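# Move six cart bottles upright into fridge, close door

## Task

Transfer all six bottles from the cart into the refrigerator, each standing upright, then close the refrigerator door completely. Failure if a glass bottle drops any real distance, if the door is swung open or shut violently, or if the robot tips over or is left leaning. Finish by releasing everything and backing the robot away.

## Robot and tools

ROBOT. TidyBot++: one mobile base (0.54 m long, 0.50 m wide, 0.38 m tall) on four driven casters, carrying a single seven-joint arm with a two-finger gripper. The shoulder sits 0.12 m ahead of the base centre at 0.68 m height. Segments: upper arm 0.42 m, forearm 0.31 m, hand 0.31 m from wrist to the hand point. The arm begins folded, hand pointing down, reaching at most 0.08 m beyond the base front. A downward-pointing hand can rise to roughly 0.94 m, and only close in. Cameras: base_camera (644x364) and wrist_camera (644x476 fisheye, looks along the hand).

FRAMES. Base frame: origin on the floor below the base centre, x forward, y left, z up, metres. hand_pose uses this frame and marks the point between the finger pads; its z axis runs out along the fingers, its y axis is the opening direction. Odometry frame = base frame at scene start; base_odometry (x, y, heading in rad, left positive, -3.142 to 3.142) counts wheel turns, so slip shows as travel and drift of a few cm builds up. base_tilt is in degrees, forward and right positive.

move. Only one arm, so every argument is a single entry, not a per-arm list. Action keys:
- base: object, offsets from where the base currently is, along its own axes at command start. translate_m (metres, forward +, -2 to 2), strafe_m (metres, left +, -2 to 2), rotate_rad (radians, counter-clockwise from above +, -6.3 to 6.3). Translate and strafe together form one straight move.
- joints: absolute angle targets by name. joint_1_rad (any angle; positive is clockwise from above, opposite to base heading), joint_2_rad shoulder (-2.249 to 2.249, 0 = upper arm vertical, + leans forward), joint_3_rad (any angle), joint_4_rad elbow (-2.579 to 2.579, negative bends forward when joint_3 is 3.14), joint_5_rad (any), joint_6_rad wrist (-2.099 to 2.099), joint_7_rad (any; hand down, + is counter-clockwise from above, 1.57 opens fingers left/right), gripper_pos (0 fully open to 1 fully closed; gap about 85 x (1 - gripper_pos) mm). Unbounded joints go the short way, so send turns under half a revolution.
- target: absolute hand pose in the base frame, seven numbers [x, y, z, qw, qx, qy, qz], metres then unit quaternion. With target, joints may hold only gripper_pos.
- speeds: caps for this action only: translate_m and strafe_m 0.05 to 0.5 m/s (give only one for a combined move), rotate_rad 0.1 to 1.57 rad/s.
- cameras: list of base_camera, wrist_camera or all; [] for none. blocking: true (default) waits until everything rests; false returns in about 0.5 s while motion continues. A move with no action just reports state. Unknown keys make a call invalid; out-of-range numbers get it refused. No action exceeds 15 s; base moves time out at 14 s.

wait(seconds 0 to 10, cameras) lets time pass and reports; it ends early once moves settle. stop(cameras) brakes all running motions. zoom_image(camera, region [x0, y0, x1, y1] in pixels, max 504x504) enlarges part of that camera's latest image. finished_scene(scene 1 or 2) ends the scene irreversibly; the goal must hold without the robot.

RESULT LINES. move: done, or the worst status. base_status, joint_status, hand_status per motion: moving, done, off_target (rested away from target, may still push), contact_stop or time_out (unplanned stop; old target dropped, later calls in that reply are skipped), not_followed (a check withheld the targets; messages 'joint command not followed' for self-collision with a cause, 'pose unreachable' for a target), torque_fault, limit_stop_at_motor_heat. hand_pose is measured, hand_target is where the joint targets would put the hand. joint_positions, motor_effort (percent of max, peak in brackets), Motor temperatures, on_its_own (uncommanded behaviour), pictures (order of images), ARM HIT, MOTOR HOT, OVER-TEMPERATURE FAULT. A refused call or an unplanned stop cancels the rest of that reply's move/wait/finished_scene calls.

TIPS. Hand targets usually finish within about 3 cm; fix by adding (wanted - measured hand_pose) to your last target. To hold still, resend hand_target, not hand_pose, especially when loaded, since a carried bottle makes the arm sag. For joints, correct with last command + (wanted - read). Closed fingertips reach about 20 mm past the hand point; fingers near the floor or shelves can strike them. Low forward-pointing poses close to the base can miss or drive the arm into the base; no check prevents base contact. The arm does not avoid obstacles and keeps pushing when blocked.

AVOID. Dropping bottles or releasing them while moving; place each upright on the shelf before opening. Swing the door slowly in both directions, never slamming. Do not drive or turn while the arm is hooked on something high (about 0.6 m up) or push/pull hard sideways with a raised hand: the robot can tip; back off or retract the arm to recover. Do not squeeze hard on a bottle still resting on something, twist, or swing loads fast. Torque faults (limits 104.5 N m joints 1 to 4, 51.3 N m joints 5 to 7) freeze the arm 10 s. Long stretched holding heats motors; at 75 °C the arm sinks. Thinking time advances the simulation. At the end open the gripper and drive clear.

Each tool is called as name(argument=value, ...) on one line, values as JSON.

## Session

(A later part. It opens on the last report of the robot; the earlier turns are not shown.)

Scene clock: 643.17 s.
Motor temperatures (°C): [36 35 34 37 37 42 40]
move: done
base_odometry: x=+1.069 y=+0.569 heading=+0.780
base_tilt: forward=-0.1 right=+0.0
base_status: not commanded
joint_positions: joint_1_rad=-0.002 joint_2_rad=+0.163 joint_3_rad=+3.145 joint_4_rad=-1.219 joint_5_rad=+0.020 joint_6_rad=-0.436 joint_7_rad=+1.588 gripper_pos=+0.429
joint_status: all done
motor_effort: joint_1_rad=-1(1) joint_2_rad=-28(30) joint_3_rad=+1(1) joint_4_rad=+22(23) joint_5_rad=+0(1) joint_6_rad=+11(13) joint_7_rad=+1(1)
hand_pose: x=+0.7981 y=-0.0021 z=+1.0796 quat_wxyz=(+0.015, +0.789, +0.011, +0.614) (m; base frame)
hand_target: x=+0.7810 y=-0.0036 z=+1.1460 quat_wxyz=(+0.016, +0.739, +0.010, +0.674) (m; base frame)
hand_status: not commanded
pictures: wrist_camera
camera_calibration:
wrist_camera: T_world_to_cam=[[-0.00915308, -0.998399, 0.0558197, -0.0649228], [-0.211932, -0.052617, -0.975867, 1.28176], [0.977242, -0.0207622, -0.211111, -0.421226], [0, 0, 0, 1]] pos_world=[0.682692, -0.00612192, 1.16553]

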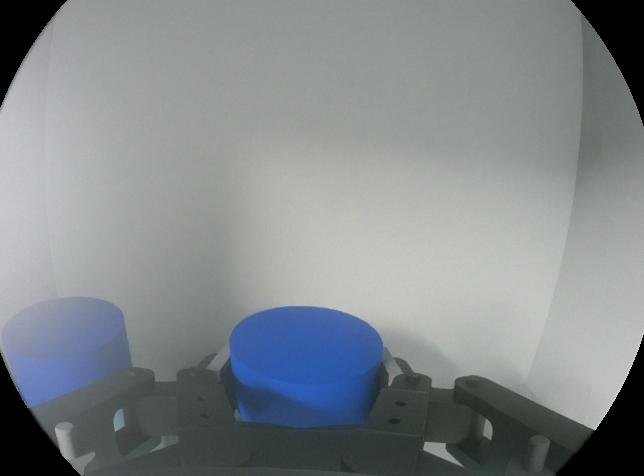

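move(joints={"joint_2_rad": 0.105, "joint_4_rad": -1.243, "joint_6_rad": -0.317}, cameras=[])

move(joints={"joint_2_rad": 0.099, "joint_4_rad": -1.266, "joint_6_rad": -0.302}, cameras=["wrist_camera"])

Scene clock: 648.40 s.
Motor temperatures (°C): [36 35 34 37 37 42 40]
move: done
base_odometry: x=+1.069 y=+0.569 heading=+0.780
base_tilt: forward=-0.1 right=+0.1
base_status: not commanded
joint_positions: joint_1_rad=-0.002 joint_2_rad=+0.157 joint_3_rad=+3.145 joint_4_rad=-1.241 joint_5_rad=+0.020 joint_6_rad=-0.419 joint_7_rad=+1.588 gripper_pos=+0.429
joint_status: all done
motor_effort: joint_1_rad=-1(1) joint_2_rad=-28(29) joint_3_rad=+1(1) joint_4_rad=+22(22) joint_5_rad=+0(1) joint_6_rad=+11(13) joint_7_rad=+0(1)
hand_pose: x=+0.7963 y=-0.0020 z=+1.0758 quat_wxyz=(+0.015, +0.788, +0.011, +0.615) (m; base frame)
hand_target: x=+0.7797 y=-0.0035 z=+1.1404 quat_wxyz=(+0.016, +0.740, +0.010, +0.673) (m; base frame)
hand_status: not commanded
pictures: none
No camera images: "cameras" was empty.

Scene clock: 649.00 s.
Motor temperatures (°C): [36 35 34 37 37 42 40]
move: done
base_odometry: x=+1.069 y=+0.569 heading=+0.780
base_tilt: forward=-0.1 right=+0.0
base_status: not commanded
joint_positions: joint_1_rad=-0.002 joint_2_rad=+0.148 joint_3_rad=+3.145 joint_4_rad=-1.260 joint_5_rad=+0.020 joint_6_rad=-0.400 joint_7_rad=+1.588 gripper_pos=+0.429
joint_status: all done
motor_effort: joint_1_rad=+0(1) joint_2_rad=-28(29) joint_3_rad=+1(1) joint_4_rad=+22(22) joint_5_rad=+0(1) joint_6_rad=+10(12) joint_7_rad=+1(1)
hand_pose: x=+0.7938 y=-0.0019 z=+1.0760 quat_wxyz=(+0.015, +0.786, +0.011, +0.618) (m; base frame)
hand_target: x=+0.7782 y=-0.0034 z=+1.1349 quat_wxyz=(+0.016, +0.740, +0.010, +0.672) (m; base frame)
hand_status: not commanded
pictures: wrist_camera
camera_calibration:
wrist_camera: T_world_to_cam=[[-0.0090527, -0.9984, 0.0558143, -0.0646512], [-0.201315, -0.0528541, -0.9781, 1.27134], [0.979485, -0.0200907, -0.200514, -0.430981], [0, 0, 0, 1]] pos_world=[0.677494, -0.00601093, 1.16069]

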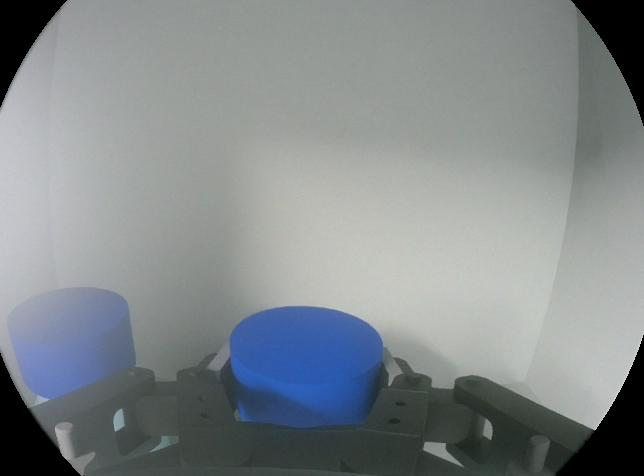

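move(joints={"gripper_pos": 0.36}, cameras=[])

move(joints={"gripper_pos": 0.2}, cameras=["wrist_camera"])

Scene clock: 655.17 s.
Motor temperatures (°C): [36 35 34 37 37 42 40]
move: done
base_odometry: x=+1.069 y=+0.569 heading=+0.780
base_tilt: forward=-0.2 right=+0.1
base_status: not commanded
joint_positions: joint_1_rad=-0.002 joint_2_rad=+0.124 joint_3_rad=+3.145 joint_4_rad=-1.260 joint_5_rad=+0.020 joint_6_rad=-0.383 joint_7_rad=+1.588 gripper_pos=+0.360
joint_status: all done
motor_effort: joint_1_rad=-1(1) joint_2_rad=-23(28) joint_3_rad=+1(1) joint_4_rad=+19(22) joint_5_rad=+1(1) joint_6_rad=+8(12) joint_7_rad=+1(2)
hand_pose: x=+0.7852 y=-0.0018 z=+1.0971 quat_wxyz=(+0.015, +0.773, +0.011, +0.634) (m; base frame)
hand_target: x=+0.7782 y=-0.0034 z=+1.1349 quat_wxyz=(+0.016, +0.740, +0.010, +0.672) (m; base frame)
hand_status: not commanded
pictures: none
No camera images: "cameras" was empty.

Scene clock: 655.77 s.
Motor temperatures (°C): [36 35 34 37 37 42 40]
move: done
base_odometry: x=+1.069 y=+0.569 heading=+0.780
base_tilt: forward=-0.2 right=+0.0
base_status: not commanded
joint_positions: joint_1_rad=-0.002 joint_2_rad=+0.124 joint_3_rad=+3.145 joint_4_rad=-1.260 joint_5_rad=+0.020 joint_6_rad=-0.383 joint_7_rad=+1.588 gripper_pos=+0.200
joint_status: all done
motor_effort: joint_1_rad=-1(1) joint_2_rad=-23(24) joint_3_rad=+1(1) joint_4_rad=+19(19) joint_5_rad=+0(1) joint_6_rad=+8(10) joint_7_rad=+0(1)
hand_pose: x=+0.7852 y=-0.0018 z=+1.0971 quat_wxyz=(+0.015, +0.773, +0.011, +0.634) (m; base frame)
hand_target: x=+0.7782 y=-0.0034 z=+1.1349 quat_wxyz=(+0.016, +0.740, +0.010, +0.672) (m; base frame)
hand_status: not commanded
pictures: wrist_camera
camera_calibration:
wrist_camera: T_world_to_cam=[[-0.0109773, -0.998401, 0.0554518, -0.0639191], [-0.161491, -0.052957, -0.985452, 1.26704], [0.986813, -0.0197725, -0.160652, -0.467768], [0, 0, 0, 1]] pos_world=[0.665515, -0.00596698, 1.17701]

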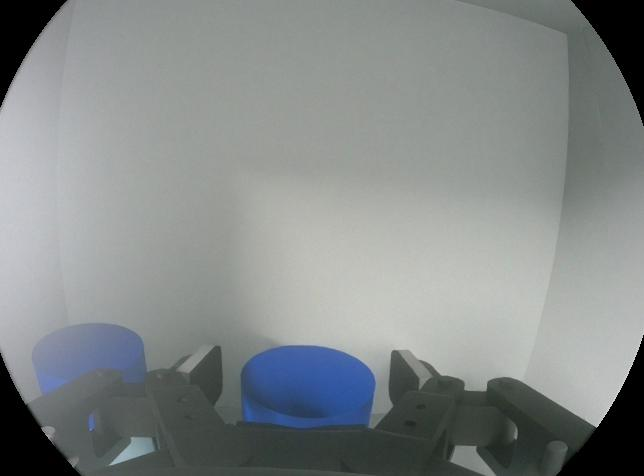

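move(base={"translate_m": -0.32}, speeds={"translate_m": 0.3}, cameras=[])

move(base={"translate_m": -0.487, "strafe_m": -0.03, "rotate_rad": 3.774}, joints={"joint_2_rad": -0.50, "joint_4_rad": -1.53, "joint_6_rad": -0.95}, speeds={"translate_m": 0.35, "rotate_rad": 1.2}, cameras=["wrist_camera"])

Scene clock: 673.33 s.
Motor temperatures (°C): [36 35 34 37 37 42 40]
move: done
base_odometry: x=+0.842 y=+0.344 heading=+0.781
base_tilt: forward=-0.2 right=+0.1
base_status: done
joint_positions: joint_1_rad=-0.001 joint_2_rad=+0.104 joint_3_rad=+3.145 joint_4_rad=-1.260 joint_5_rad=+0.020 joint_6_rad=-0.382 joint_7_rad=+1.588 gripper_pos=+0.200
joint_status: not commanded
motor_effort: joint_1_rad=-1(3) joint_2_rad=-22(30) joint_3_rad=+1(2) joint_4_rad=+19(20) joint_5_rad=+0(1) joint_6_rad=+8(9) joint_7_rad=+0(1)
hand_pose: x=+0.7770 y=-0.0021 z=+1.1105 quat_wxyz=(+0.015, +0.766, +0.011, +0.642) (m; base frame)
hand_target: x=+0.7782 y=-0.0034 z=+1.1349 quat_wxyz=(+0.016, +0.740, +0.010, +0.672) (m; base frame)
hand_status: not commanded
pictures: none
No camera images: "cameras" was empty.

Scene clock: 677.53 s.
Motor temperatures (°C): [36 35 34 37 37 42 40]
move: done
base_odometry: x=+0.517 y=-0.020 heading=-1.729
base_tilt: forward=-0.2 right=+0.1
base_status: done
joint_positions: joint_1_rad=+0.001 joint_2_rad=-0.487 joint_3_rad=+3.145 joint_4_rad=-1.509 joint_5_rad=+0.020 joint_6_rad=-0.855 joint_7_rad=+1.588 gripper_pos=+0.200
joint_status: all done
motor_effort: joint_1_rad=+0(3) joint_2_rad=-2(29) joint_3_rad=+1(3) joint_4_rad=+17(21) joint_5_rad=+0(1) joint_6_rad=+8(10) joint_7_rad=+1(1)
hand_pose: x=+0.4872 y=-0.0057 z=+1.1238 quat_wxyz=(+0.016, +0.807, +0.006, +0.591) (m; base frame)
hand_target: x=+0.4724 y=-0.0061 z=+1.0891 quat_wxyz=(+0.015, +0.836, +0.005, +0.549) (m; base frame)
hand_status: not commanded
pictures: wrist_camera
camera_calibration:
wrist_camera: T_world_to_cam=[[-0.0167532, -0.998545, 0.0512555, -0.0650616], [-0.269354, -0.0448603, -0.961996, 1.27128], [0.962896, -0.0299223, -0.26821, -0.0370007], [0, 0, 0, 1]] pos_world=[0.376961, -0.00904423, 1.21637]

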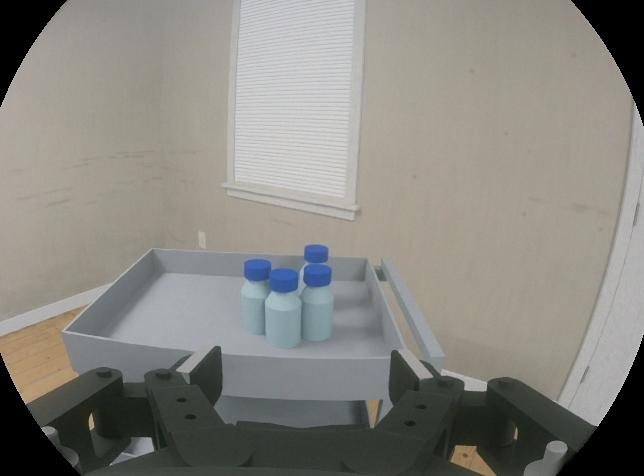

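zoom_image(camera="wrist_camera", region=[220, 230, 360, 350])

Scaled by 3.600.

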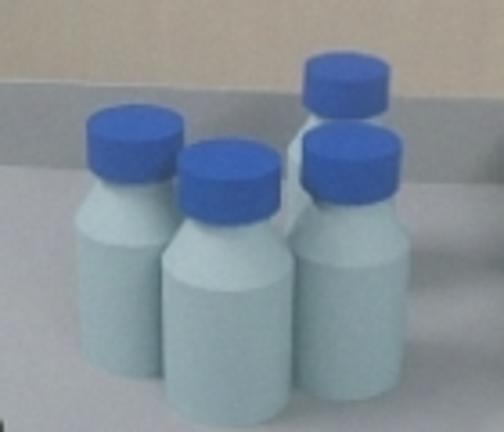

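move(base={"translate_m": 0.13, "strafe_m": 0.027}, joints={"joint_1_rad": 0.0, "joint_2_rad": 0.20, "joint_4_rad": -1.698, "joint_6_rad": 0.10, "gripper_pos": 0.24}, speeds={"translate_m": 0.25}, cameras=["wrist_camera"])

Scene clock: 707.23 s.
Motor temperatures (°C): [36 34 34 36 37 42 40]
move: done
base_odometry: x=+0.523 y=-0.153 heading=-1.728
base_tilt: forward=-0.2 right=+0.1
base_status: done
joint_positions: joint_1_rad=+0.001 joint_2_rad=+0.171 joint_3_rad=+3.145 joint_4_rad=-1.676 joint_5_rad=+0.020 joint_6_rad=+0.012 joint_7_rad=+1.588 gripper_pos=+0.240
joint_status: all done
motor_effort: joint_1_rad=-1(1) joint_2_rad=-25(26) joint_3_rad=+1(2) joint_4_rad=+19(20) joint_5_rad=+0(1) joint_6_rad=+8(10) joint_7_rad=+1(1)
hand_pose: x=+0.7936 y=-0.0018 z=+0.9294 quat_wxyz=(+0.013, +0.794, +0.013, +0.608) (m; base frame)
hand_target: x=+0.8036 y=-0.0010 z=+0.9230 quat_wxyz=(+0.013, +0.783, +0.014, +0.622) (m; base frame)
hand_status: not commanded
pictures: wrist_camera
camera_calibration:
wrist_camera: T_world_to_cam=[[-0.00289486, -0.998451, 0.0555707, -0.0610175], [-0.228039, -0.0534476, -0.972184, 1.14361], [0.973648, -0.0154866, -0.227531, -0.430426], [0, 0, 0, 1]] pos_world=[0.679693, -0.00646567, 1.01725]

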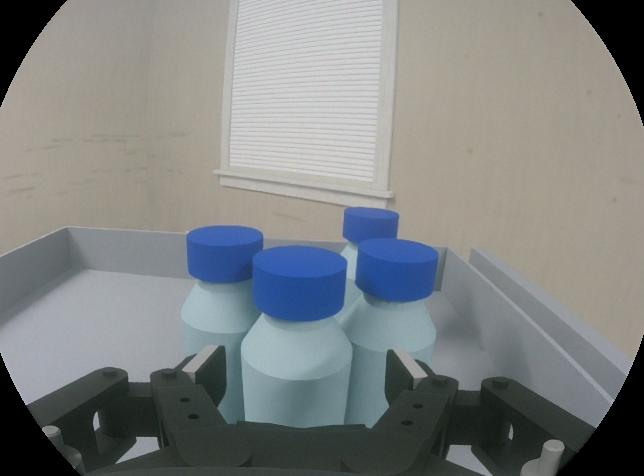

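move(base={"translate_m": 0.055, "strafe_m": 0.004}, speeds={"translate_m": 0.1}, cameras=["wrist_camera"])

Scene clock: 719.33 s.
Motor temperatures (°C): [36 34 34 36 37 42 40]
move: done
base_odometry: x=+0.518 y=-0.208 heading=-1.728
base_tilt: forward=-0.1 right=+0.0
base_status: done
joint_positions: joint_1_rad=+0.001 joint_2_rad=+0.176 joint_3_rad=+3.145 joint_4_rad=-1.678 joint_5_rad=+0.020 joint_6_rad=+0.016 joint_7_rad=+1.588 gripper_pos=+0.240
joint_status: not commanded
motor_effort: joint_1_rad=-1(2) joint_2_rad=-25(27) joint_3_rad=+1(1) joint_4_rad=+18(19) joint_5_rad=+0(2) joint_6_rad=+9(9) joint_7_rad=+1(1)
hand_pose: x=+0.7949 y=-0.0018 z=+0.9258 quat_wxyz=(+0.013, +0.795, +0.013, +0.606) (m; base frame)
hand_target: x=+0.8036 y=-0.0010 z=+0.9230 quat_wxyz=(+0.013, +0.783, +0.014, +0.622) (m; base frame)
hand_status: not commanded
pictures: wrist_camera
camera_calibration:
wrist_camera: T_world_to_cam=[[-0.00263644, -0.998452, 0.0555606, -0.0609896], [-0.231215, -0.0534466, -0.971433, 1.14228], [0.972899, -0.0154076, -0.230716, -0.428977], [0, 0, 0, 1]] pos_world=[0.681303, -0.00645359, 1.01407]

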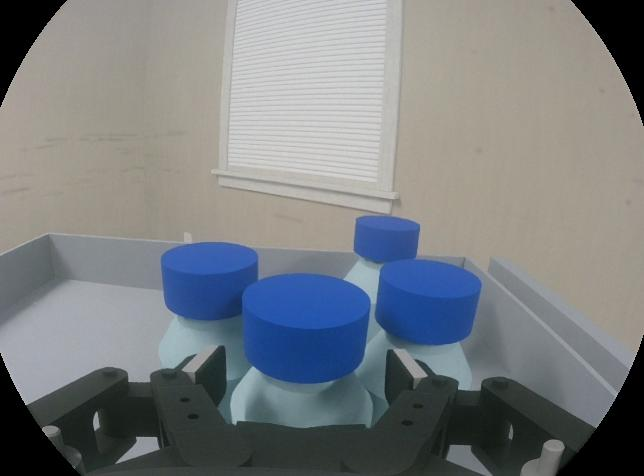

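move(joints={"gripper_pos": 0.35}, base={"translate_m": 0.012}, speeds={"translate_m": 0.06}, cameras=["wrist_camera"])

Scene clock: 745.53 s.
Motor temperatures (°C): [36 34 34 36 37 42 40]
move: done
base_odometry: x=+0.517 y=-0.220 heading=-1.728
base_tilt: forward=-0.2 right=+0.1
base_status: done
joint_positions: joint_1_rad=+0.001 joint_2_rad=+0.181 joint_3_rad=+3.145 joint_4_rad=-1.679 joint_5_rad=+0.020 joint_6_rad=+0.017 joint_7_rad=+1.588 gripper_pos=+0.350
joint_status: all done
motor_effort: joint_1_rad=-1(1) joint_2_rad=-25(26) joint_3_rad=+0(1) joint_4_rad=+19(19) joint_5_rad=+0(1) joint_6_rad=+8(9) joint_7_rad=+1(1)
hand_pose: x=+0.7959 y=-0.0018 z=+0.9225 quat_wxyz=(+0.013, +0.796, +0.013, +0.605) (m; base frame)
hand_target: x=+0.8036 y=-0.0010 z=+0.9230 quat_wxyz=(+0.013, +0.783, +0.014, +0.622) (m; base frame)
hand_status: not commanded
pictures: wrist_camera
camera_calibration:
wrist_camera: T_world_to_cam=[[-0.00237599, -0.998453, 0.0555594, -0.0610069], [-0.2354, -0.0534398, -0.970428, 1.14175], [0.971896, -0.0153844, -0.234909, -0.426034], [0, 0, 0, 1]] pos_world=[0.682685, -0.00645164, 1.0113]

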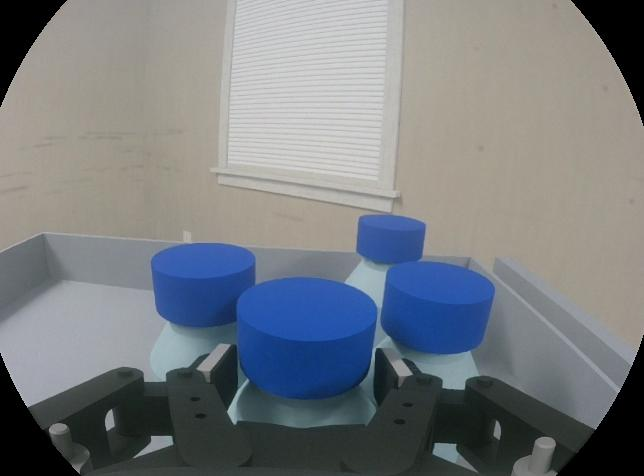

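move(joints={"joint_6_rad": 0.13}, cameras=["wrist_camera"])

Scene clock: 758.40 s.
Motor temperatures (°C): [36 34 34 36 37 42 40]
move: done
base_odometry: x=+0.517 y=-0.220 heading=-1.728
base_tilt: forward=-0.1 right=+0.1
base_status: not commanded
joint_positions: joint_1_rad=+0.001 joint_2_rad=+0.181 joint_3_rad=+3.145 joint_4_rad=-1.679 joint_5_rad=+0.020 joint_6_rad=+0.051 joint_7_rad=+1.588 gripper_pos=+0.350
joint_status: all done
motor_effort: joint_1_rad=+0(1) joint_2_rad=-25(26) joint_3_rad=+1(1) joint_4_rad=+18(19) joint_5_rad=-1(1) joint_6_rad=+9(9) joint_7_rad=+1(1)
hand_pose: x=+0.7985 y=-0.0015 z=+0.9325 quat_wxyz=(+0.013, +0.786, +0.013, +0.618) (m; base frame)
hand_target: x=+0.8056 y=-0.0008 z=+0.9321 quat_wxyz=(+0.013, +0.773, +0.014, +0.634) (m; base frame)
hand_status: not commanded
pictures: wrist_camera
camera_calibration:
wrist_camera: T_world_to_cam=[[-0.00357472, -0.998456, 0.0554313, -0.0602706], [-0.202425, -0.0535616, -0.977832, 1.13261], [0.979291, -0.0147161, -0.201921, -0.462875], [0, 0, 0, 1]] pos_world=[0.682341, -0.00632509, 1.01738]

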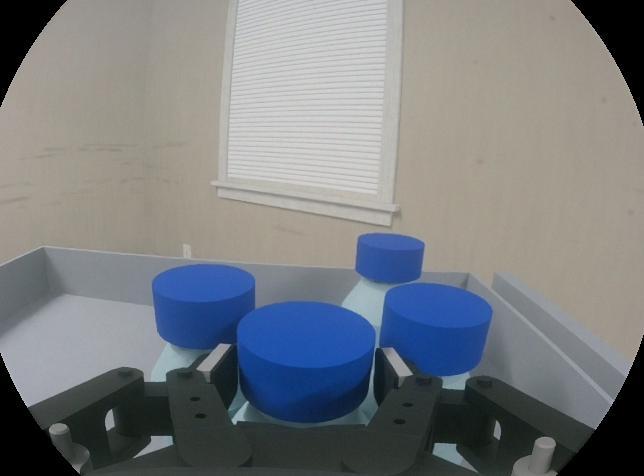

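move(base={"translate_m": 0.019}, speeds={"translate_m": 0.06}, cameras=["wrist_camera"])

Scene clock: 763.93 s.
Motor temperatures (°C): [36 34 34 36 37 42 40]
move: done
base_odometry: x=+0.514 y=-0.239 heading=-1.728
base_tilt: forward=-0.1 right=+0.0
base_status: done
joint_positions: joint_1_rad=+0.001 joint_2_rad=+0.181 joint_3_rad=+3.145 joint_4_rad=-1.680 joint_5_rad=+0.020 joint_6_rad=+0.051 joint_7_rad=+1.588 gripper_pos=+0.350
joint_status: not commanded
motor_effort: joint_1_rad=+1(1) joint_2_rad=-24(27) joint_3_rad=+2(2) joint_4_rad=+18(19) joint_5_rad=-1(1) joint_6_rad=+8(9) joint_7_rad=+1(1)
hand_pose: x=+0.7985 y=-0.0015 z=+0.9322 quat_wxyz=(+0.013, +0.786, +0.013, +0.618) (m; base frame)
hand_target: x=+0.8056 y=-0.0008 z=+0.9321 quat_wxyz=(+0.013, +0.773, +0.014, +0.634) (m; base frame)
hand_status: not commanded
pictures: wrist_camera
camera_calibration:
wrist_camera: T_world_to_cam=[[-0.00355044, -0.998456, 0.0554314, -0.0602744], [-0.202856, -0.0535602, -0.977743, 1.13259], [0.979202, -0.014716, -0.202352, -0.462471], [0, 0, 0, 1]] pos_world=[0.682392, -0.00632517, 1.01715]

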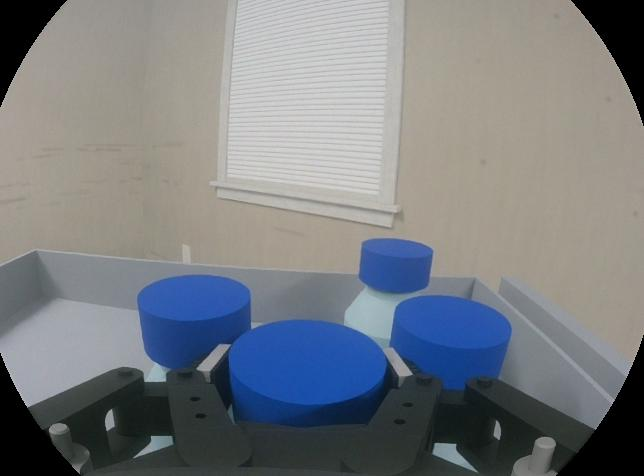

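move(joints={"gripper_pos": 0.57}, cameras=[])

move(joints={"joint_2_rad": 0.20, "joint_4_rad": -1.598, "joint_6_rad": -0.076, "gripper_pos": 0.64}, cameras=[])

move(joints={"joint_2_rad": 0.20, "joint_4_rad": -1.508, "joint_6_rad": -0.166}, cameras=["wrist_camera"])

Scene clock: 771.43 s.
Motor temperatures (°C): [36 34 34 36 37 42 40]
move: off_target
base_odometry: x=+0.514 y=-0.239 heading=-1.728
base_tilt: forward=-0.1 right=+0.0
base_status: not commanded
joint_positions: joint_1_rad=+0.001 joint_2_rad=+0.181 joint_3_rad=+3.145 joint_4_rad=-1.680 joint_5_rad=+0.020 joint_6_rad=+0.052 joint_7_rad=+1.588 gripper_pos=+0.423
joint_status: gripper_pos off_target (ended at +0.423, target +0.570)
motor_effort: joint_1_rad=-1(1) joint_2_rad=-24(25) joint_3_rad=+1(2) joint_4_rad=+18(19) joint_5_rad=+0(1) joint_6_rad=+9(9) joint_7_rad=+2(2)
hand_pose: x=+0.7986 y=-0.0015 z=+0.9325 quat_wxyz=(+0.013, +0.786, +0.013, +0.618) (m; base frame)
hand_target: x=+0.8056 y=-0.0008 z=+0.9321 quat_wxyz=(+0.013, +0.773, +0.014, +0.634) (m; base frame)
hand_status: not commanded
pictures: none
No camera images: "cameras" was empty.

Scene clock: 772.33 s.
Motor temperatures (°C): [36 34 34 36 37 42 40]
move: off_target
base_odometry: x=+0.514 y=-0.239 heading=-1.728
base_tilt: forward=-0.1 right=+0.1
base_status: not commanded
joint_positions: joint_1_rad=+0.001 joint_2_rad=+0.182 joint_3_rad=+3.145 joint_4_rad=-1.643 joint_5_rad=+0.020 joint_6_rad=-0.016 joint_7_rad=+1.588 gripper_pos=+0.423
joint_status: gripper_pos off_target (ended at +0.423, target +0.640); the others done
motor_effort: joint_1_rad=-1(1) joint_2_rad=-27(28) joint_3_rad=+1(2) joint_4_rad=+20(20) joint_5_rad=+0(1) joint_6_rad=+9(10) joint_7_rad=+1(1)
hand_pose: x=+0.7993 y=-0.0020 z=+0.9334 quat_wxyz=(+0.013, +0.796, +0.013, +0.605) (m; base frame)
hand_target: x=+0.8060 y=-0.0021 z=+0.9304 quat_wxyz=(+0.013, +0.806, +0.013, +0.592) (m; base frame)
hand_status: not commanded
pictures: none
No camera images: "cameras" was empty.

Scene clock: 773.23 s.
Motor temperatures (°C): [36 34 34 36 37 42 40]
move: off_target
base_odometry: x=+0.514 y=-0.239 heading=-1.728
base_tilt: forward=-0.1 right=+0.1
base_status: not commanded
joint_positions: joint_1_rad=+0.001 joint_2_rad=+0.188 joint_3_rad=+3.145 joint_4_rad=-1.576 joint_5_rad=+0.020 joint_6_rad=-0.093 joint_7_rad=+1.588 gripper_pos=+0.423
joint_status: joint_4_rad off_target (ended at -1.576, target -1.508); the others done
motor_effort: joint_1_rad=+0(1) joint_2_rad=-30(30) joint_3_rad=+1(2) joint_4_rad=+22(23) joint_5_rad=+1(1) joint_6_rad=+12(14) joint_7_rad=+1(1)
hand_pose: x=+0.8048 y=-0.0025 z=+0.9464 quat_wxyz=(+0.014, +0.801, +0.013, +0.599) (m; base frame)
hand_target: x=+0.8111 y=-0.0027 z=+0.9582 quat_wxyz=(+0.014, +0.806, +0.012, +0.592) (m; base frame)
hand_status: not commanded
pictures: wrist_camera
camera_calibration:
wrist_camera: T_world_to_cam=[[-0.00365892, -0.99842, 0.0560747, -0.0624621], [-0.249871, -0.0533834, -0.966806, 1.17523], [0.968272, -0.0175489, -0.249281, -0.412568], [0, 0, 0, 1]] pos_world=[0.692906, -0.00686578, 1.03688]

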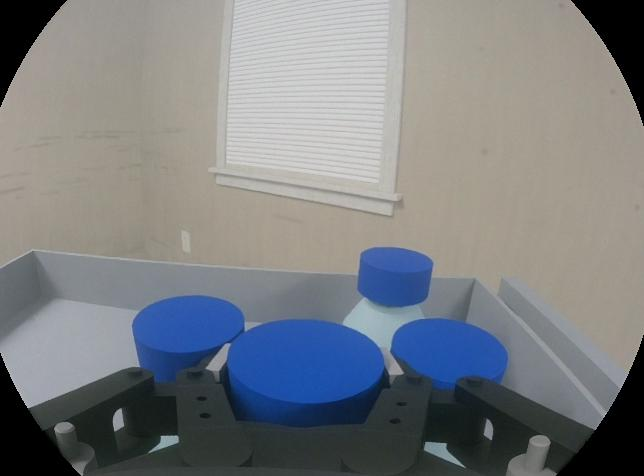

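move(joints={"joint_2_rad": 0.20, "joint_4_rad": -1.25, "joint_6_rad": -0.31}, cameras=["wrist_camera"])

Scene clock: 781.60 s.
Motor temperatures (°C): [36 35 34 36 37 42 40]
move: done
base_odometry: x=+0.514 y=-0.239 heading=-1.728
base_tilt: forward=-0.1 right=+0.1
base_status: not commanded
joint_positions: joint_1_rad=+0.001 joint_2_rad=+0.193 joint_3_rad=+3.145 joint_4_rad=-1.307 joint_5_rad=+0.020 joint_6_rad=-0.227 joint_7_rad=+1.588 gripper_pos=+0.423
joint_status: all done
motor_effort: joint_1_rad=-1(1) joint_2_rad=-30(32) joint_3_rad=+1(2) joint_4_rad=+23(25) joint_5_rad=+0(1) joint_6_rad=+11(14) joint_7_rad=+1(1)
hand_pose: x=+0.8207 y=-0.0033 z=+1.0687 quat_wxyz=(+0.016, +0.760, +0.011, +0.650) (m; base frame)
hand_target: x=+0.8204 y=-0.0035 z=+1.0735 quat_wxyz=(+0.016, +0.771, +0.011, +0.637) (m; base frame)
hand_status: not commanded
pictures: wrist_camera
camera_calibration:
wrist_camera: T_world_to_cam=[[-0.013553, -0.998351, 0.0557747, -0.0616253], [-0.121689, -0.0537183, -0.991114, 1.21816], [0.992476, -0.0202198, -0.120761, -0.554704], [0, 0, 0, 1]] pos_world=[0.697932, -0.00730211, 1.14379]

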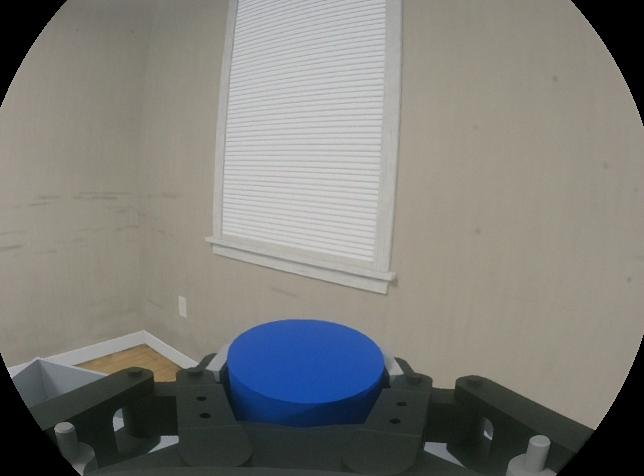

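move(base={"translate_m": -0.20}, joints={"joint_2_rad": 0.03, "joint_4_rad": -1.24, "joint_6_rad": -0.50}, speeds={"translate_m": 0.3}, cameras=[])

move(base={"translate_m": 0.004, "strafe_m": -0.082, "rotate_rad": 2.503}, joints={"joint_2_rad": -0.18, "joint_4_rad": -1.22, "joint_6_rad": -0.735}, speeds={"translate_m": 0.35, "rotate_rad": 0.9}, cameras=["base_camera", "wrist_camera"])

Scene clock: 797.47 s.
Motor temperatures (°C): [36 35 34 37 37 42 40]
move: done
base_odometry: x=+0.545 y=-0.041 heading=-1.728
base_tilt: forward=-0.2 right=+0.1
base_status: done
joint_positions: joint_1_rad=+0.002 joint_2_rad=+0.053 joint_3_rad=+3.146 joint_4_rad=-1.296 joint_5_rad=+0.020 joint_6_rad=-0.418 joint_7_rad=+1.588 gripper_pos=+0.423
joint_status: all done
motor_effort: joint_1_rad=+0(5) joint_2_rad=-25(35) joint_3_rad=+1(3) joint_4_rad=+22(25) joint_5_rad=+0(1) joint_6_rad=+12(13) joint_7_rad=+0(1)
hand_pose: x=+0.7533 y=-0.0046 z=+1.1106 quat_wxyz=(+0.016, +0.773, +0.009, +0.634) (m; base frame)
hand_target: x=+0.7370 y=-0.0045 z=+1.1340 quat_wxyz=(+0.016, +0.774, +0.009, +0.633) (m; base frame)
hand_status: not commanded
pictures: none
No camera images: "cameras" was empty.

Scene clock: 801.10 s.
Motor temperatures (°C): [36 35 34 37 37 42 40]
move: done
base_odometry: x=+0.464 y=-0.032 heading=+0.775
base_tilt: forward=-0.2 right=+0.1
base_status: done
joint_positions: joint_1_rad=+0.001 joint_2_rad=-0.156 joint_3_rad=+3.146 joint_4_rad=-1.272 joint_5_rad=+0.020 joint_6_rad=-0.653 joint_7_rad=+1.588 gripper_pos=+0.423
joint_status: all done
motor_effort: joint_1_rad=+0(5) joint_2_rad=-16(28) joint_3_rad=+1(4) joint_4_rad=+21(24) joint_5_rad=+0(2) joint_6_rad=+12(13) joint_7_rad=+1(2)
hand_pose: x=+0.6411 y=-0.0054 z=+1.1747 quat_wxyz=(+0.017, +0.773, +0.007, +0.634) (m; base frame)
hand_target: x=+0.6196 y=-0.0056 z=+1.1918 quat_wxyz=(+0.017, +0.775, +0.006, +0.631) (m; base frame)
hand_status: not commanded
pictures: base_camera, wrist_camera
camera_calibration:
wrist_camera: T_world_to_cam=[[-0.019579, -0.998418, 0.0526999, -0.0646616], [-0.162803, -0.0488228, -0.98545, 1.32093], [0.986464, -0.0278739, -0.16159, -0.311934], [0, 0, 0, 1]] pos_world=[0.521498, -0.00876268, 1.25471]

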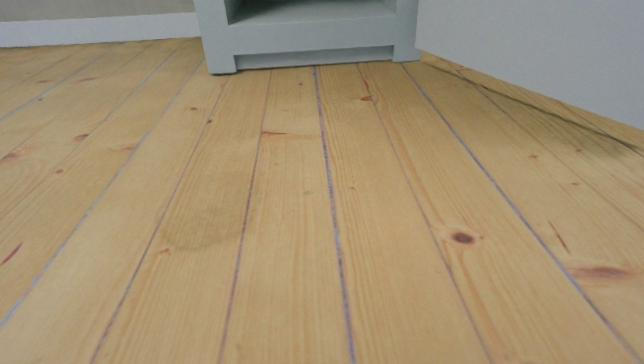

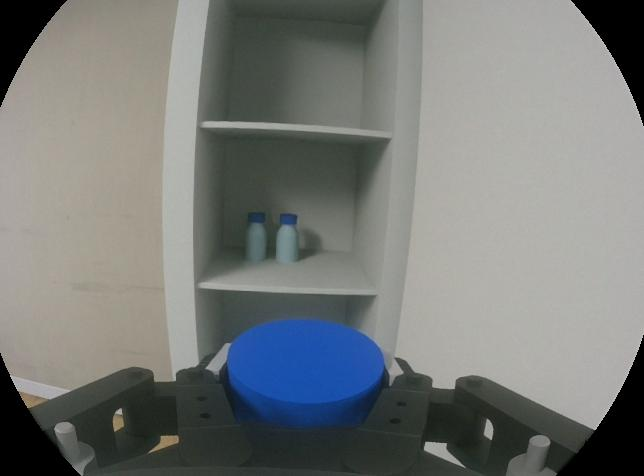

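move(base={"translate_m": 0.38, "strafe_m": -0.088, "rotate_rad": 0.014}, joints={"joint_2_rad": 0.218, "joint_4_rad": -0.827, "joint_6_rad": -0.763}, speeds={"translate_m": 0.3}, cameras=["base_camera", "wrist_camera"])

Scene clock: 816.67 s.
Motor temperatures (°C): [36 35 34 37 37 42 40]
move: off_target
base_odometry: x=+0.797 y=+0.171 heading=+0.790
base_tilt: forward=-0.2 right=+0.0
base_status: done
joint_positions: joint_1_rad=+0.000 joint_2_rad=+0.228 joint_3_rad=+3.146 joint_4_rad=-0.890 joint_5_rad=+0.020 joint_6_rad=-0.684 joint_7_rad=+1.588 gripper_pos=+0.423
joint_status: joint_4_rad off_target (ended at -0.890, target -0.827); the others done
motor_effort: joint_1_rad=+0(2) joint_2_rad=-30(34) joint_3_rad=+1(4) joint_4_rad=+21(23) joint_5_rad=+0(1) joint_6_rad=+12(13) joint_7_rad=+2(2)
hand_pose: x=+0.8001 y=-0.0049 z=+1.1576 quat_wxyz=(+0.017, +0.784, +0.008, +0.621) (m; base frame)
hand_target: x=+0.7845 y=-0.0055 z=+1.1773 quat_wxyz=(+0.017, +0.786, +0.007, +0.618) (m; base frame)
hand_status: not commanded
pictures: base_camera, wrist_camera
camera_calibration:
wrist_camera: T_world_to_cam=[[-0.0173374, -0.99836, 0.054566, -0.0641079], [-0.196346, -0.050112, -0.979253, 1.34965], [0.980381, -0.0276915, -0.195155, -0.427749], [0, 0, 0, 1]] pos_world=[0.683244, -0.00821404, 1.24167]

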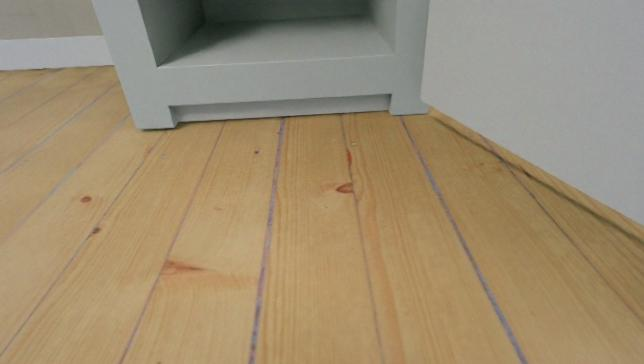

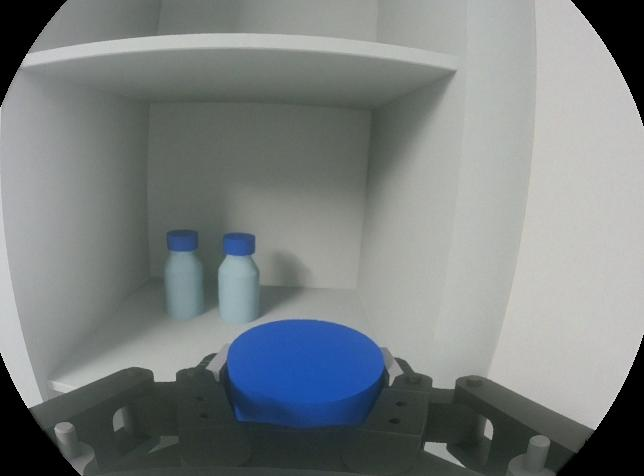

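zoom_image(camera="base_camera", region=[100, 60, 460, 160])

Scaled by 1.400.

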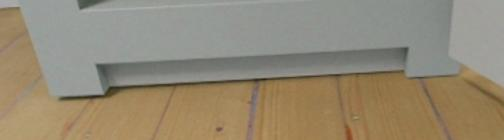

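move(base={"translate_m": 0.478, "rotate_rad": 0.01}, speeds={"translate_m": 0.25}, cameras=["wrist_camera"])

Scene clock: 844.40 s.
Motor temperatures (°C): [36 35 34 37 37 42 40]
move: done
base_odometry: x=+1.134 y=+0.511 heading=+0.800
base_tilt: forward=-0.1 right=+0.1
base_status: done
joint_positions: joint_1_rad=+0.000 joint_2_rad=+0.232 joint_3_rad=+3.146 joint_4_rad=-0.886 joint_5_rad=+0.020 joint_6_rad=-0.685 joint_7_rad=+1.588 gripper_pos=+0.423
joint_status: not commanded
motor_effort: joint_1_rad=+0(4) joint_2_rad=-30(35) joint_3_rad=+1(4) joint_4_rad=+21(22) joint_5_rad=+0(1) joint_6_rad=+12(13) joint_7_rad=+1(1)
hand_pose: x=+0.8012 y=-0.0046 z=+1.1572 quat_wxyz=(+0.017, +0.784, +0.008, +0.620) (m; base frame)
hand_target: x=+0.7845 y=-0.0055 z=+1.1773 quat_wxyz=(+0.017, +0.786, +0.007, +0.618) (m; base frame)
hand_status: not commanded
pictures: wrist_camera
camera_calibration:
wrist_camera: T_world_to_cam=[[-0.0167927, -0.998372, 0.0545171, -0.0641237], [-0.197209, -0.0501465, -0.979078, 1.35], [0.980218, -0.0271926, -0.196045, -0.427796], [0, 0, 0, 1]] pos_world=[0.684488, -0.00795444, 1.24138]

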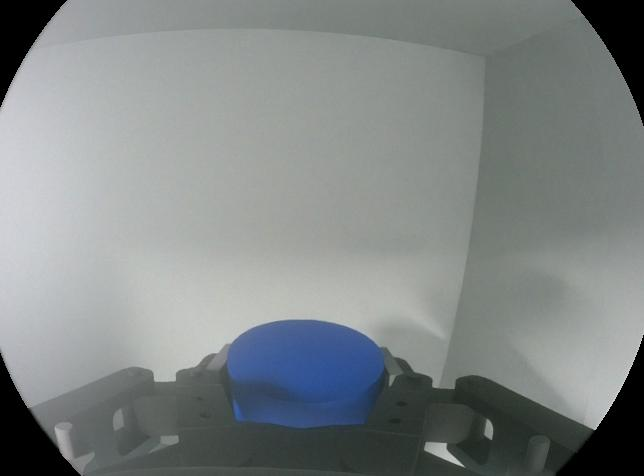

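move(joints={"joint_2_rad": 0.14, "joint_4_rad": -1.10, "joint_6_rad": -0.43}, cameras=[])

move(joints={"joint_2_rad": 0.124, "joint_4_rad": -1.17, "joint_6_rad": -0.365}, cameras=[])

move(joints={"joint_2_rad": 0.117, "joint_4_rad": -1.197, "joint_6_rad": -0.347}, cameras=["wrist_camera"])

move(joints={"joint_2_rad": 0.111, "joint_4_rad": -1.22, "joint_6_rad": -0.332}, cameras=["wrist_camera"])

Scene clock: 852.03 s.
Motor temperatures (°C): [36 35 34 37 37 42 40]
move: done
base_odometry: x=+1.134 y=+0.511 heading=+0.800
base_tilt: forward=-0.2 right=+0.1
base_status: not commanded
joint_positions: joint_1_rad=+0.000 joint_2_rad=+0.196 joint_3_rad=+3.146 joint_4_rad=-1.102 joint_5_rad=+0.020 joint_6_rad=-0.539 joint_7_rad=+1.588 gripper_pos=+0.423
joint_status: all done
motor_effort: joint_1_rad=-1(1) joint_2_rad=-30(31) joint_3_rad=+1(1) joint_4_rad=+22(23) joint_5_rad=+0(1) joint_6_rad=+11(12) joint_7_rad=+1(1)
hand_pose: x=+0.8040 y=-0.0040 z=+1.0978 quat_wxyz=(+0.016, +0.794, +0.009, +0.607) (m; base frame)
hand_target: x=+0.7848 y=-0.0041 z=+1.1697 quat_wxyz=(+0.017, +0.741, +0.009, +0.671) (m; base frame)
hand_status: not commanded
pictures: none
No camera images: "cameras" was empty.

Scene clock: 853.10 s.
Motor temperatures (°C): [36 35 34 37 37 42 40]
move: done
base_odometry: x=+1.134 y=+0.511 heading=+0.800
base_tilt: forward=-0.2 right=+0.1
base_status: not commanded
joint_positions: joint_1_rad=+0.000 joint_2_rad=+0.179 joint_3_rad=+3.146 joint_4_rad=-1.171 joint_5_rad=+0.020 joint_6_rad=-0.473 joint_7_rad=+1.588 gripper_pos=+0.423
joint_status: all done
motor_effort: joint_1_rad=+0(1) joint_2_rad=-29(31) joint_3_rad=+1(1) joint_4_rad=+22(23) joint_5_rad=+0(1) joint_6_rad=+11(13) joint_7_rad=+1(1)
hand_pose: x=+0.8022 y=-0.0037 z=+1.0870 quat_wxyz=(+0.016, +0.790, +0.010, +0.612) (m; base frame)
hand_target: x=+0.7836 y=-0.0037 z=+1.1578 quat_wxyz=(+0.017, +0.738, +0.009, +0.675) (m; base frame)
hand_status: not commanded
pictures: none
No camera images: "cameras" was empty.

Scene clock: 853.73 s.
Motor temperatures (°C): [36 35 34 37 37 42 40]
move: done
base_odometry: x=+1.134 y=+0.511 heading=+0.800
base_tilt: forward=-0.1 right=+0.1
base_status: not commanded
joint_positions: joint_1_rad=+0.000 joint_2_rad=+0.172 joint_3_rad=+3.146 joint_4_rad=-1.198 joint_5_rad=+0.020 joint_6_rad=-0.453 joint_7_rad=+1.588 gripper_pos=+0.423
joint_status: all done
motor_effort: joint_1_rad=-1(1) joint_2_rad=-29(30) joint_3_rad=+1(1) joint_4_rad=+22(23) joint_5_rad=+0(1) joint_6_rad=+11(13) joint_7_rad=+0(1)
hand_pose: x=+0.8005 y=-0.0036 z=+1.0814 quat_wxyz=(+0.016, +0.790, +0.010, +0.612) (m; base frame)
hand_target: x=+0.7822 y=-0.0036 z=+1.1515 quat_wxyz=(+0.017, +0.738, +0.010, +0.674) (m; base frame)
hand_status: not commanded
pictures: wrist_camera
camera_calibration:
wrist_camera: T_world_to_cam=[[-0.011416, -0.998368, 0.055961, -0.0648648], [-0.216505, -0.0521692, -0.974887, 1.28663], [0.976215, -0.0232451, -0.215557, -0.417551], [0, 0, 0, 1]] pos_world=[0.685441, -0.00734255, 1.16794]

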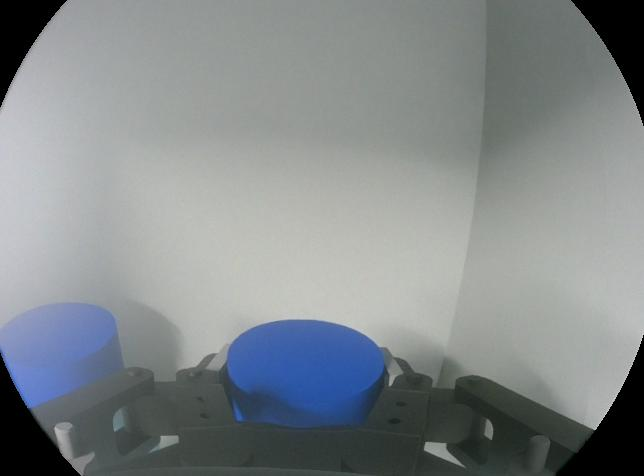

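Scene clock: 854.33 s.
Motor temperatures (°C): [36 35 34 37 37 42 40]
move: done
base_odometry: x=+1.134 y=+0.511 heading=+0.800
base_tilt: forward=-0.1 right=+0.1
base_status: not commanded
joint_positions: joint_1_rad=+0.000 joint_2_rad=+0.165 joint_3_rad=+3.146 joint_4_rad=-1.219 joint_5_rad=+0.020 joint_6_rad=-0.437 joint_7_rad=+1.588 gripper_pos=+0.423
joint_status: all done
motor_effort: joint_1_rad=+0(1) joint_2_rad=-29(29) joint_3_rad=+1(1) joint_4_rad=+22(22) joint_5_rad=+0(1) joint_6_rad=+12(12) joint_7_rad=+1(1)
hand_pose: x=+0.7987 y=-0.0035 z=+1.0780 quat_wxyz=(+0.016, +0.790, +0.010, +0.613) (m; base frame)
hand_target: x=+0.7810 y=-0.0036 z=+1.1460 quat_wxyz=(+0.016, +0.739, +0.010, +0.674) (m; base frame)
hand_status: not commanded
pictures: wrist_camera
camera_calibration:
wrist_camera: T_world_to_cam=[[-0.0112094, -0.998369, 0.0559826, -0.0647977], [-0.214496, -0.0522821, -0.975324, 1.28179], [0.97666, -0.0229409, -0.213561, -0.419113], [0, 0, 0, 1]] pos_world=[0.683544, -0.00729228, 1.16428]

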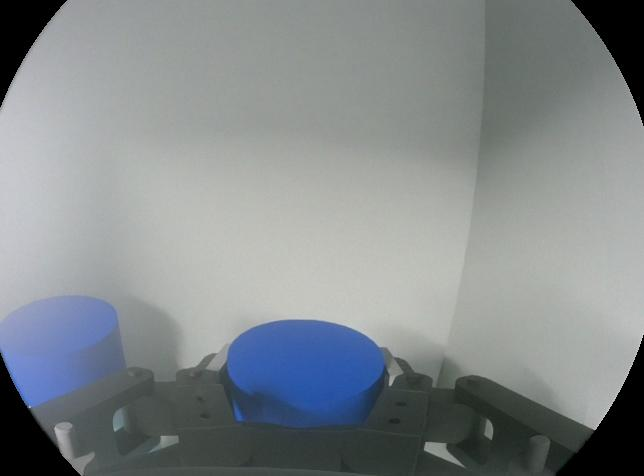

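move(joints={"joint_2_rad": 0.105, "joint_4_rad": -1.243, "joint_6_rad": -0.317}, cameras=["wrist_camera"])

Scene clock: 858.07 s.
Motor temperatures (°C): [36 35 34 37 37 42 40]
move: done
base_odometry: x=+1.134 y=+0.511 heading=+0.800
base_tilt: forward=-0.1 right=+0.1
base_status: not commanded
joint_positions: joint_1_rad=+0.000 joint_2_rad=+0.156 joint_3_rad=+3.146 joint_4_rad=-1.239 joint_5_rad=+0.020 joint_6_rad=-0.417 joint_7_rad=+1.588 gripper_pos=+0.423
joint_status: all done
motor_effort: joint_1_rad=-1(1) joint_2_rad=-28(29) joint_3_rad=+1(2) joint_4_rad=+22(22) joint_5_rad=-1(1) joint_6_rad=+11(12) joint_7_rad=+1(1)
hand_pose: x=+0.7963 y=-0.0034 z=+1.0780 quat_wxyz=(+0.016, +0.787, +0.010, +0.617) (m; base frame)
hand_target: x=+0.7796 y=-0.0035 z=+1.1405 quat_wxyz=(+0.016, +0.740, +0.010, +0.673) (m; base frame)
hand_status: not commanded
pictures: wrist_camera
camera_calibration:
wrist_camera: T_world_to_cam=[[-0.0113266, -0.998369, 0.0559496, -0.0645938], [-0.205754, -0.0524289, -0.977198, 1.27631], [0.978538, -0.0225802, -0.204825, -0.427657], [0, 0, 0, 1]] pos_world=[0.680354, -0.00722929, 1.16323]

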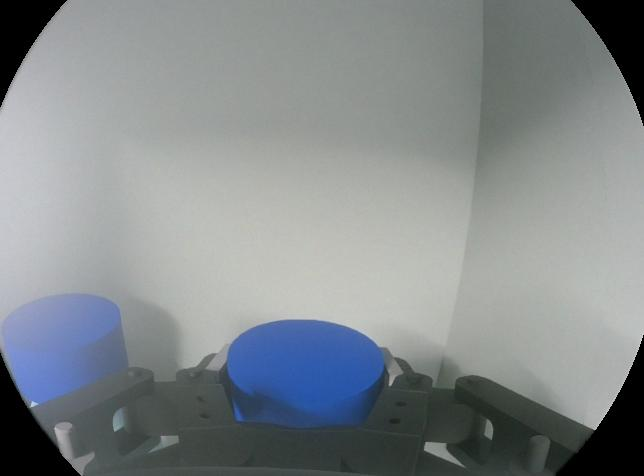

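move(joints={"gripper_pos": 0.36}, cameras=[])

move(joints={"gripper_pos": 0.2}, cameras=[])

move(base={"translate_m": -0.32}, speeds={"translate_m": 0.3}, cameras=["wrist_camera"])

Scene clock: 863.47 s.
Motor temperatures (°C): [36 35 34 37 37 42 40]
move: done
base_odometry: x=+1.134 y=+0.511 heading=+0.800
base_tilt: forward=-0.1 right=+0.1
base_status: not commanded
joint_positions: joint_1_rad=+0.000 joint_2_rad=+0.132 joint_3_rad=+3.146 joint_4_rad=-1.239 joint_5_rad=+0.020 joint_6_rad=-0.401 joint_7_rad=+1.588 gripper_pos=+0.360
joint_status: all done
motor_effort: joint_1_rad=+0(1) joint_2_rad=-24(29) joint_3_rad=+1(1) joint_4_rad=+19(22) joint_5_rad=-1(1) joint_6_rad=+9(12) joint_7_rad=+1(1)
hand_pose: x=+0.7874 y=-0.0033 z=+1.0996 quat_wxyz=(+0.016, +0.774, +0.010, +0.633) (m; base frame)
hand_target: x=+0.7796 y=-0.0035 z=+1.1405 quat_wxyz=(+0.016, +0.740, +0.010, +0.673) (m; base frame)
hand_status: not commanded
pictures: none
No camera images: "cameras" was empty.

Scene clock: 864.07 s.
Motor temperatures (°C): [36 35 34 37 37 42 40]
move: done
base_odometry: x=+1.134 y=+0.511 heading=+0.800
base_tilt: forward=-0.1 right=+0.1
base_status: not commanded
joint_positions: joint_1_rad=+0.000 joint_2_rad=+0.132 joint_3_rad=+3.146 joint_4_rad=-1.239 joint_5_rad=+0.020 joint_6_rad=-0.401 joint_7_rad=+1.588 gripper_pos=+0.200
joint_status: all done
motor_effort: joint_1_rad=-1(1) joint_2_rad=-23(24) joint_3_rad=+1(1) joint_4_rad=+19(19) joint_5_rad=-1(1) joint_6_rad=+9(9) joint_7_rad=+1(1)
hand_pose: x=+0.7874 y=-0.0033 z=+1.0996 quat_wxyz=(+0.016, +0.774, +0.010, +0.633) (m; base frame)
hand_target: x=+0.7796 y=-0.0035 z=+1.1405 quat_wxyz=(+0.016, +0.740, +0.010, +0.673) (m; base frame)
hand_status: not commanded
pictures: none
No camera images: "cameras" was empty.

Scene clock: 866.00 s.
Motor temperatures (°C): [36 35 34 37 37 42 40]
move: done
base_odometry: x=+0.911 y=+0.281 heading=+0.800
base_tilt: forward=-0.2 right=+0.1
base_status: done
joint_positions: joint_1_rad=+0.000 joint_2_rad=+0.111 joint_3_rad=+3.146 joint_4_rad=-1.239 joint_5_rad=+0.020 joint_6_rad=-0.398 joint_7_rad=+1.588 gripper_pos=+0.200
joint_status: not commanded
motor_effort: joint_1_rad=-1(3) joint_2_rad=-23(29) joint_3_rad=+1(3) joint_4_rad=+19(20) joint_5_rad=+0(1) joint_6_rad=+8(10) joint_7_rad=+0(1)
hand_pose: x=+0.7788 y=-0.0034 z=+1.1140 quat_wxyz=(+0.016, +0.767, +0.010, +0.642) (m; base frame)
hand_target: x=+0.7796 y=-0.0035 z=+1.1405 quat_wxyz=(+0.016, +0.740, +0.010, +0.673) (m; base frame)
hand_status: not commanded
pictures: wrist_camera
camera_calibration:
wrist_camera: T_world_to_cam=[[-0.0146621, -0.998365, 0.0552495, -0.0634269], [-0.142726, -0.0525999, -0.988364, 1.27123], [0.989654, -0.022377, -0.141722, -0.482061], [0, 0, 0, 1]] pos_world=[0.657581, -0.00724367, 1.19162]

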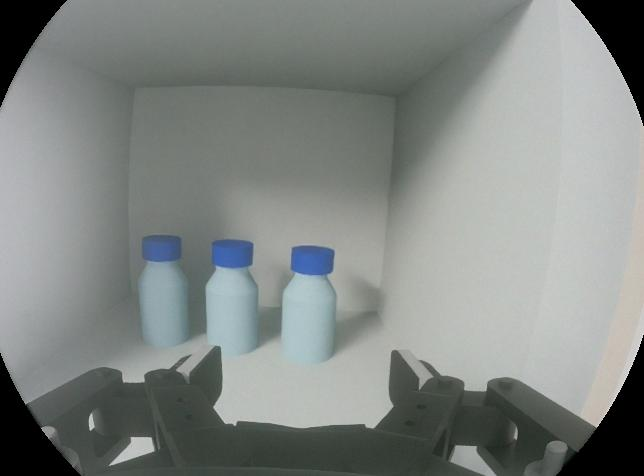

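move(base={"translate_m": -0.474, "strafe_m": -0.019, "rotate_rad": 3.767}, joints={"joint_2_rad": -0.50, "joint_4_rad": -1.53, "joint_6_rad": -0.95}, speeds={"translate_m": 0.35, "rotate_rad": 1.2}, cameras=["wrist_camera"])

Scene clock: 890.07 s.
Motor temperatures (°C): [36 35 34 37 37 42 40]
move: done
base_odometry: x=+0.594 y=-0.072 heading=-1.717
base_tilt: forward=-0.2 right=+0.0
base_status: done
joint_positions: joint_1_rad=+0.002 joint_2_rad=-0.488 joint_3_rad=+3.146 joint_4_rad=-1.509 joint_5_rad=+0.020 joint_6_rad=-0.855 joint_7_rad=+1.588 gripper_pos=+0.200
joint_status: all done
motor_effort: joint_1_rad=-1(4) joint_2_rad=-2(29) joint_3_rad=+1(3) joint_4_rad=+17(20) joint_5_rad=+0(1) joint_6_rad=+7(10) joint_7_rad=+1(2)
hand_pose: x=+0.4867 y=-0.0063 z=+1.1242 quat_wxyz=(+0.016, +0.806, +0.005, +0.591) (m; base frame)
hand_target: x=+0.4724 y=-0.0061 z=+1.0891 quat_wxyz=(+0.015, +0.836, +0.005, +0.549) (m; base frame)
hand_status: not commanded
pictures: wrist_camera
camera_calibration:
wrist_camera: T_world_to_cam=[[-0.0180378, -0.998536, 0.0509923, -0.0647295], [-0.26836, -0.0442941, -0.9623, 1.27139], [0.96315, -0.031042, -0.267168, -0.0377966], [0, 0, 0, 1]] pos_world=[0.376426, -0.0094929, 1.21666]

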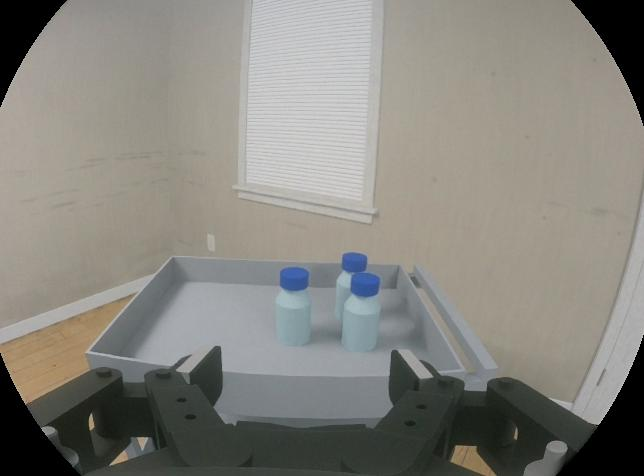

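move(base={"translate_m": 0.15, "strafe_m": 0.011}, joints={"joint_1_rad": 0.0, "joint_2_rad": 0.20, "joint_4_rad": -1.698, "joint_6_rad": 0.12, "gripper_pos": 0.2}, speeds={"translate_m": 0.25}, cameras=["wrist_camera"])

Scene clock: 900.57 s.
Motor temperatures (°C): [36 35 34 37 37 42 40]
move: done
base_odometry: x=+0.583 y=-0.223 heading=-1.716
base_tilt: forward=-0.2 right=+0.1
base_status: done
joint_positions: joint_1_rad=+0.002 joint_2_rad=+0.170 joint_3_rad=+3.146 joint_4_rad=-1.675 joint_5_rad=+0.020 joint_6_rad=+0.031 joint_7_rad=+1.588 gripper_pos=+0.200
joint_status: all done
motor_effort: joint_1_rad=+0(2) joint_2_rad=-25(26) joint_3_rad=+1(2) joint_4_rad=+19(21) joint_5_rad=+0(1) joint_6_rad=+8(10) joint_7_rad=+1(1)
hand_pose: x=+0.7950 y=-0.0025 z=+0.9363 quat_wxyz=(+0.014, +0.788, +0.013, +0.616) (m; base frame)
hand_target: x=+0.8050 y=-0.0009 z=+0.9291 quat_wxyz=(+0.013, +0.776, +0.014, +0.630) (m; base frame)
hand_status: not commanded
pictures: wrist_camera
camera_calibration:
wrist_camera: T_world_to_cam=[[-0.00497651, -0.998442, 0.0555853, -0.0604876], [-0.20723, -0.0533496, -0.976837, 1.13849], [0.97828, -0.0163802, -0.206641, -0.453412], [0, 0, 0, 1]] pos_world=[0.679193, -0.00708208, 1.02179]

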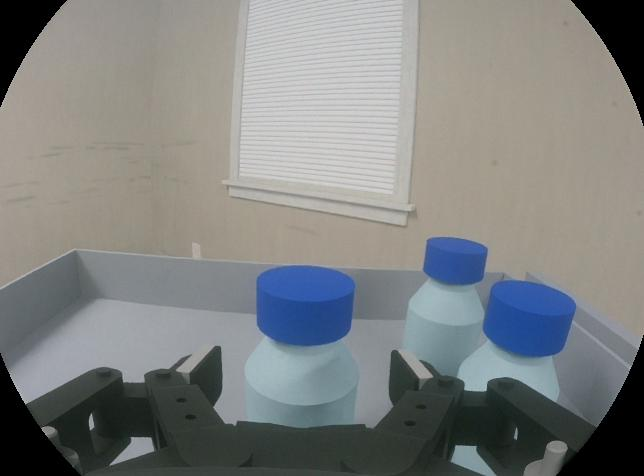

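move(base={"translate_m": 0.05}, joints={"gripper_pos": 0.3}, speeds={"translate_m": 0.1}, cameras=["wrist_camera"])

Scene clock: 911.73 s.
Motor temperatures (°C): [36 35 34 37 37 42 40]
move: done
base_odometry: x=+0.576 y=-0.272 heading=-1.716
base_tilt: forward=-0.1 right=+0.0
base_status: done
joint_positions: joint_1_rad=+0.002 joint_2_rad=+0.176 joint_3_rad=+3.146 joint_4_rad=-1.677 joint_5_rad=+0.020 joint_6_rad=+0.035 joint_7_rad=+1.588 gripper_pos=+0.300
joint_status: all done
motor_effort: joint_1_rad=+0(1) joint_2_rad=-25(27) joint_3_rad=+0(1) joint_4_rad=+18(19) joint_5_rad=+0(1) joint_6_rad=+9(9) joint_7_rad=+1(1)
hand_pose: x=+0.7963 y=-0.0025 z=+0.9324 quat_wxyz=(+0.013, +0.789, +0.013, +0.614) (m; base frame)
hand_target: x=+0.8050 y=-0.0009 z=+0.9291 quat_wxyz=(+0.013, +0.776, +0.014, +0.630) (m; base frame)
hand_status: not commanded
pictures: wrist_camera
camera_calibration:
wrist_camera: T_world_to_cam=[[-0.00468154, -0.998443, 0.0555812, -0.0604699], [-0.211083, -0.0533428, -0.976011, 1.1372], [0.977457, -0.0163015, -0.210505, -0.451321], [0, 0, 0, 1]] pos_world=[0.680906, -0.00707169, 1.01827]

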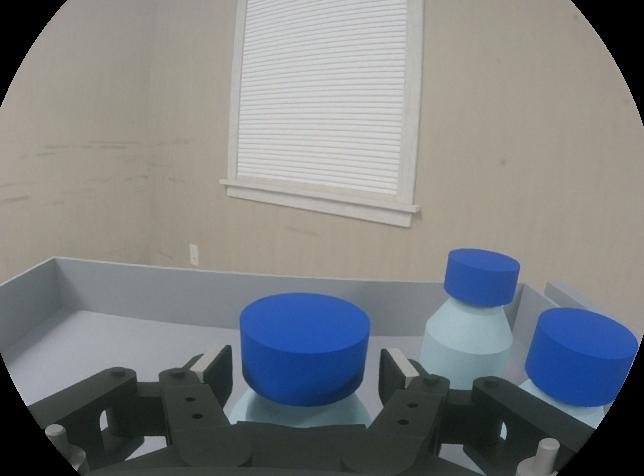

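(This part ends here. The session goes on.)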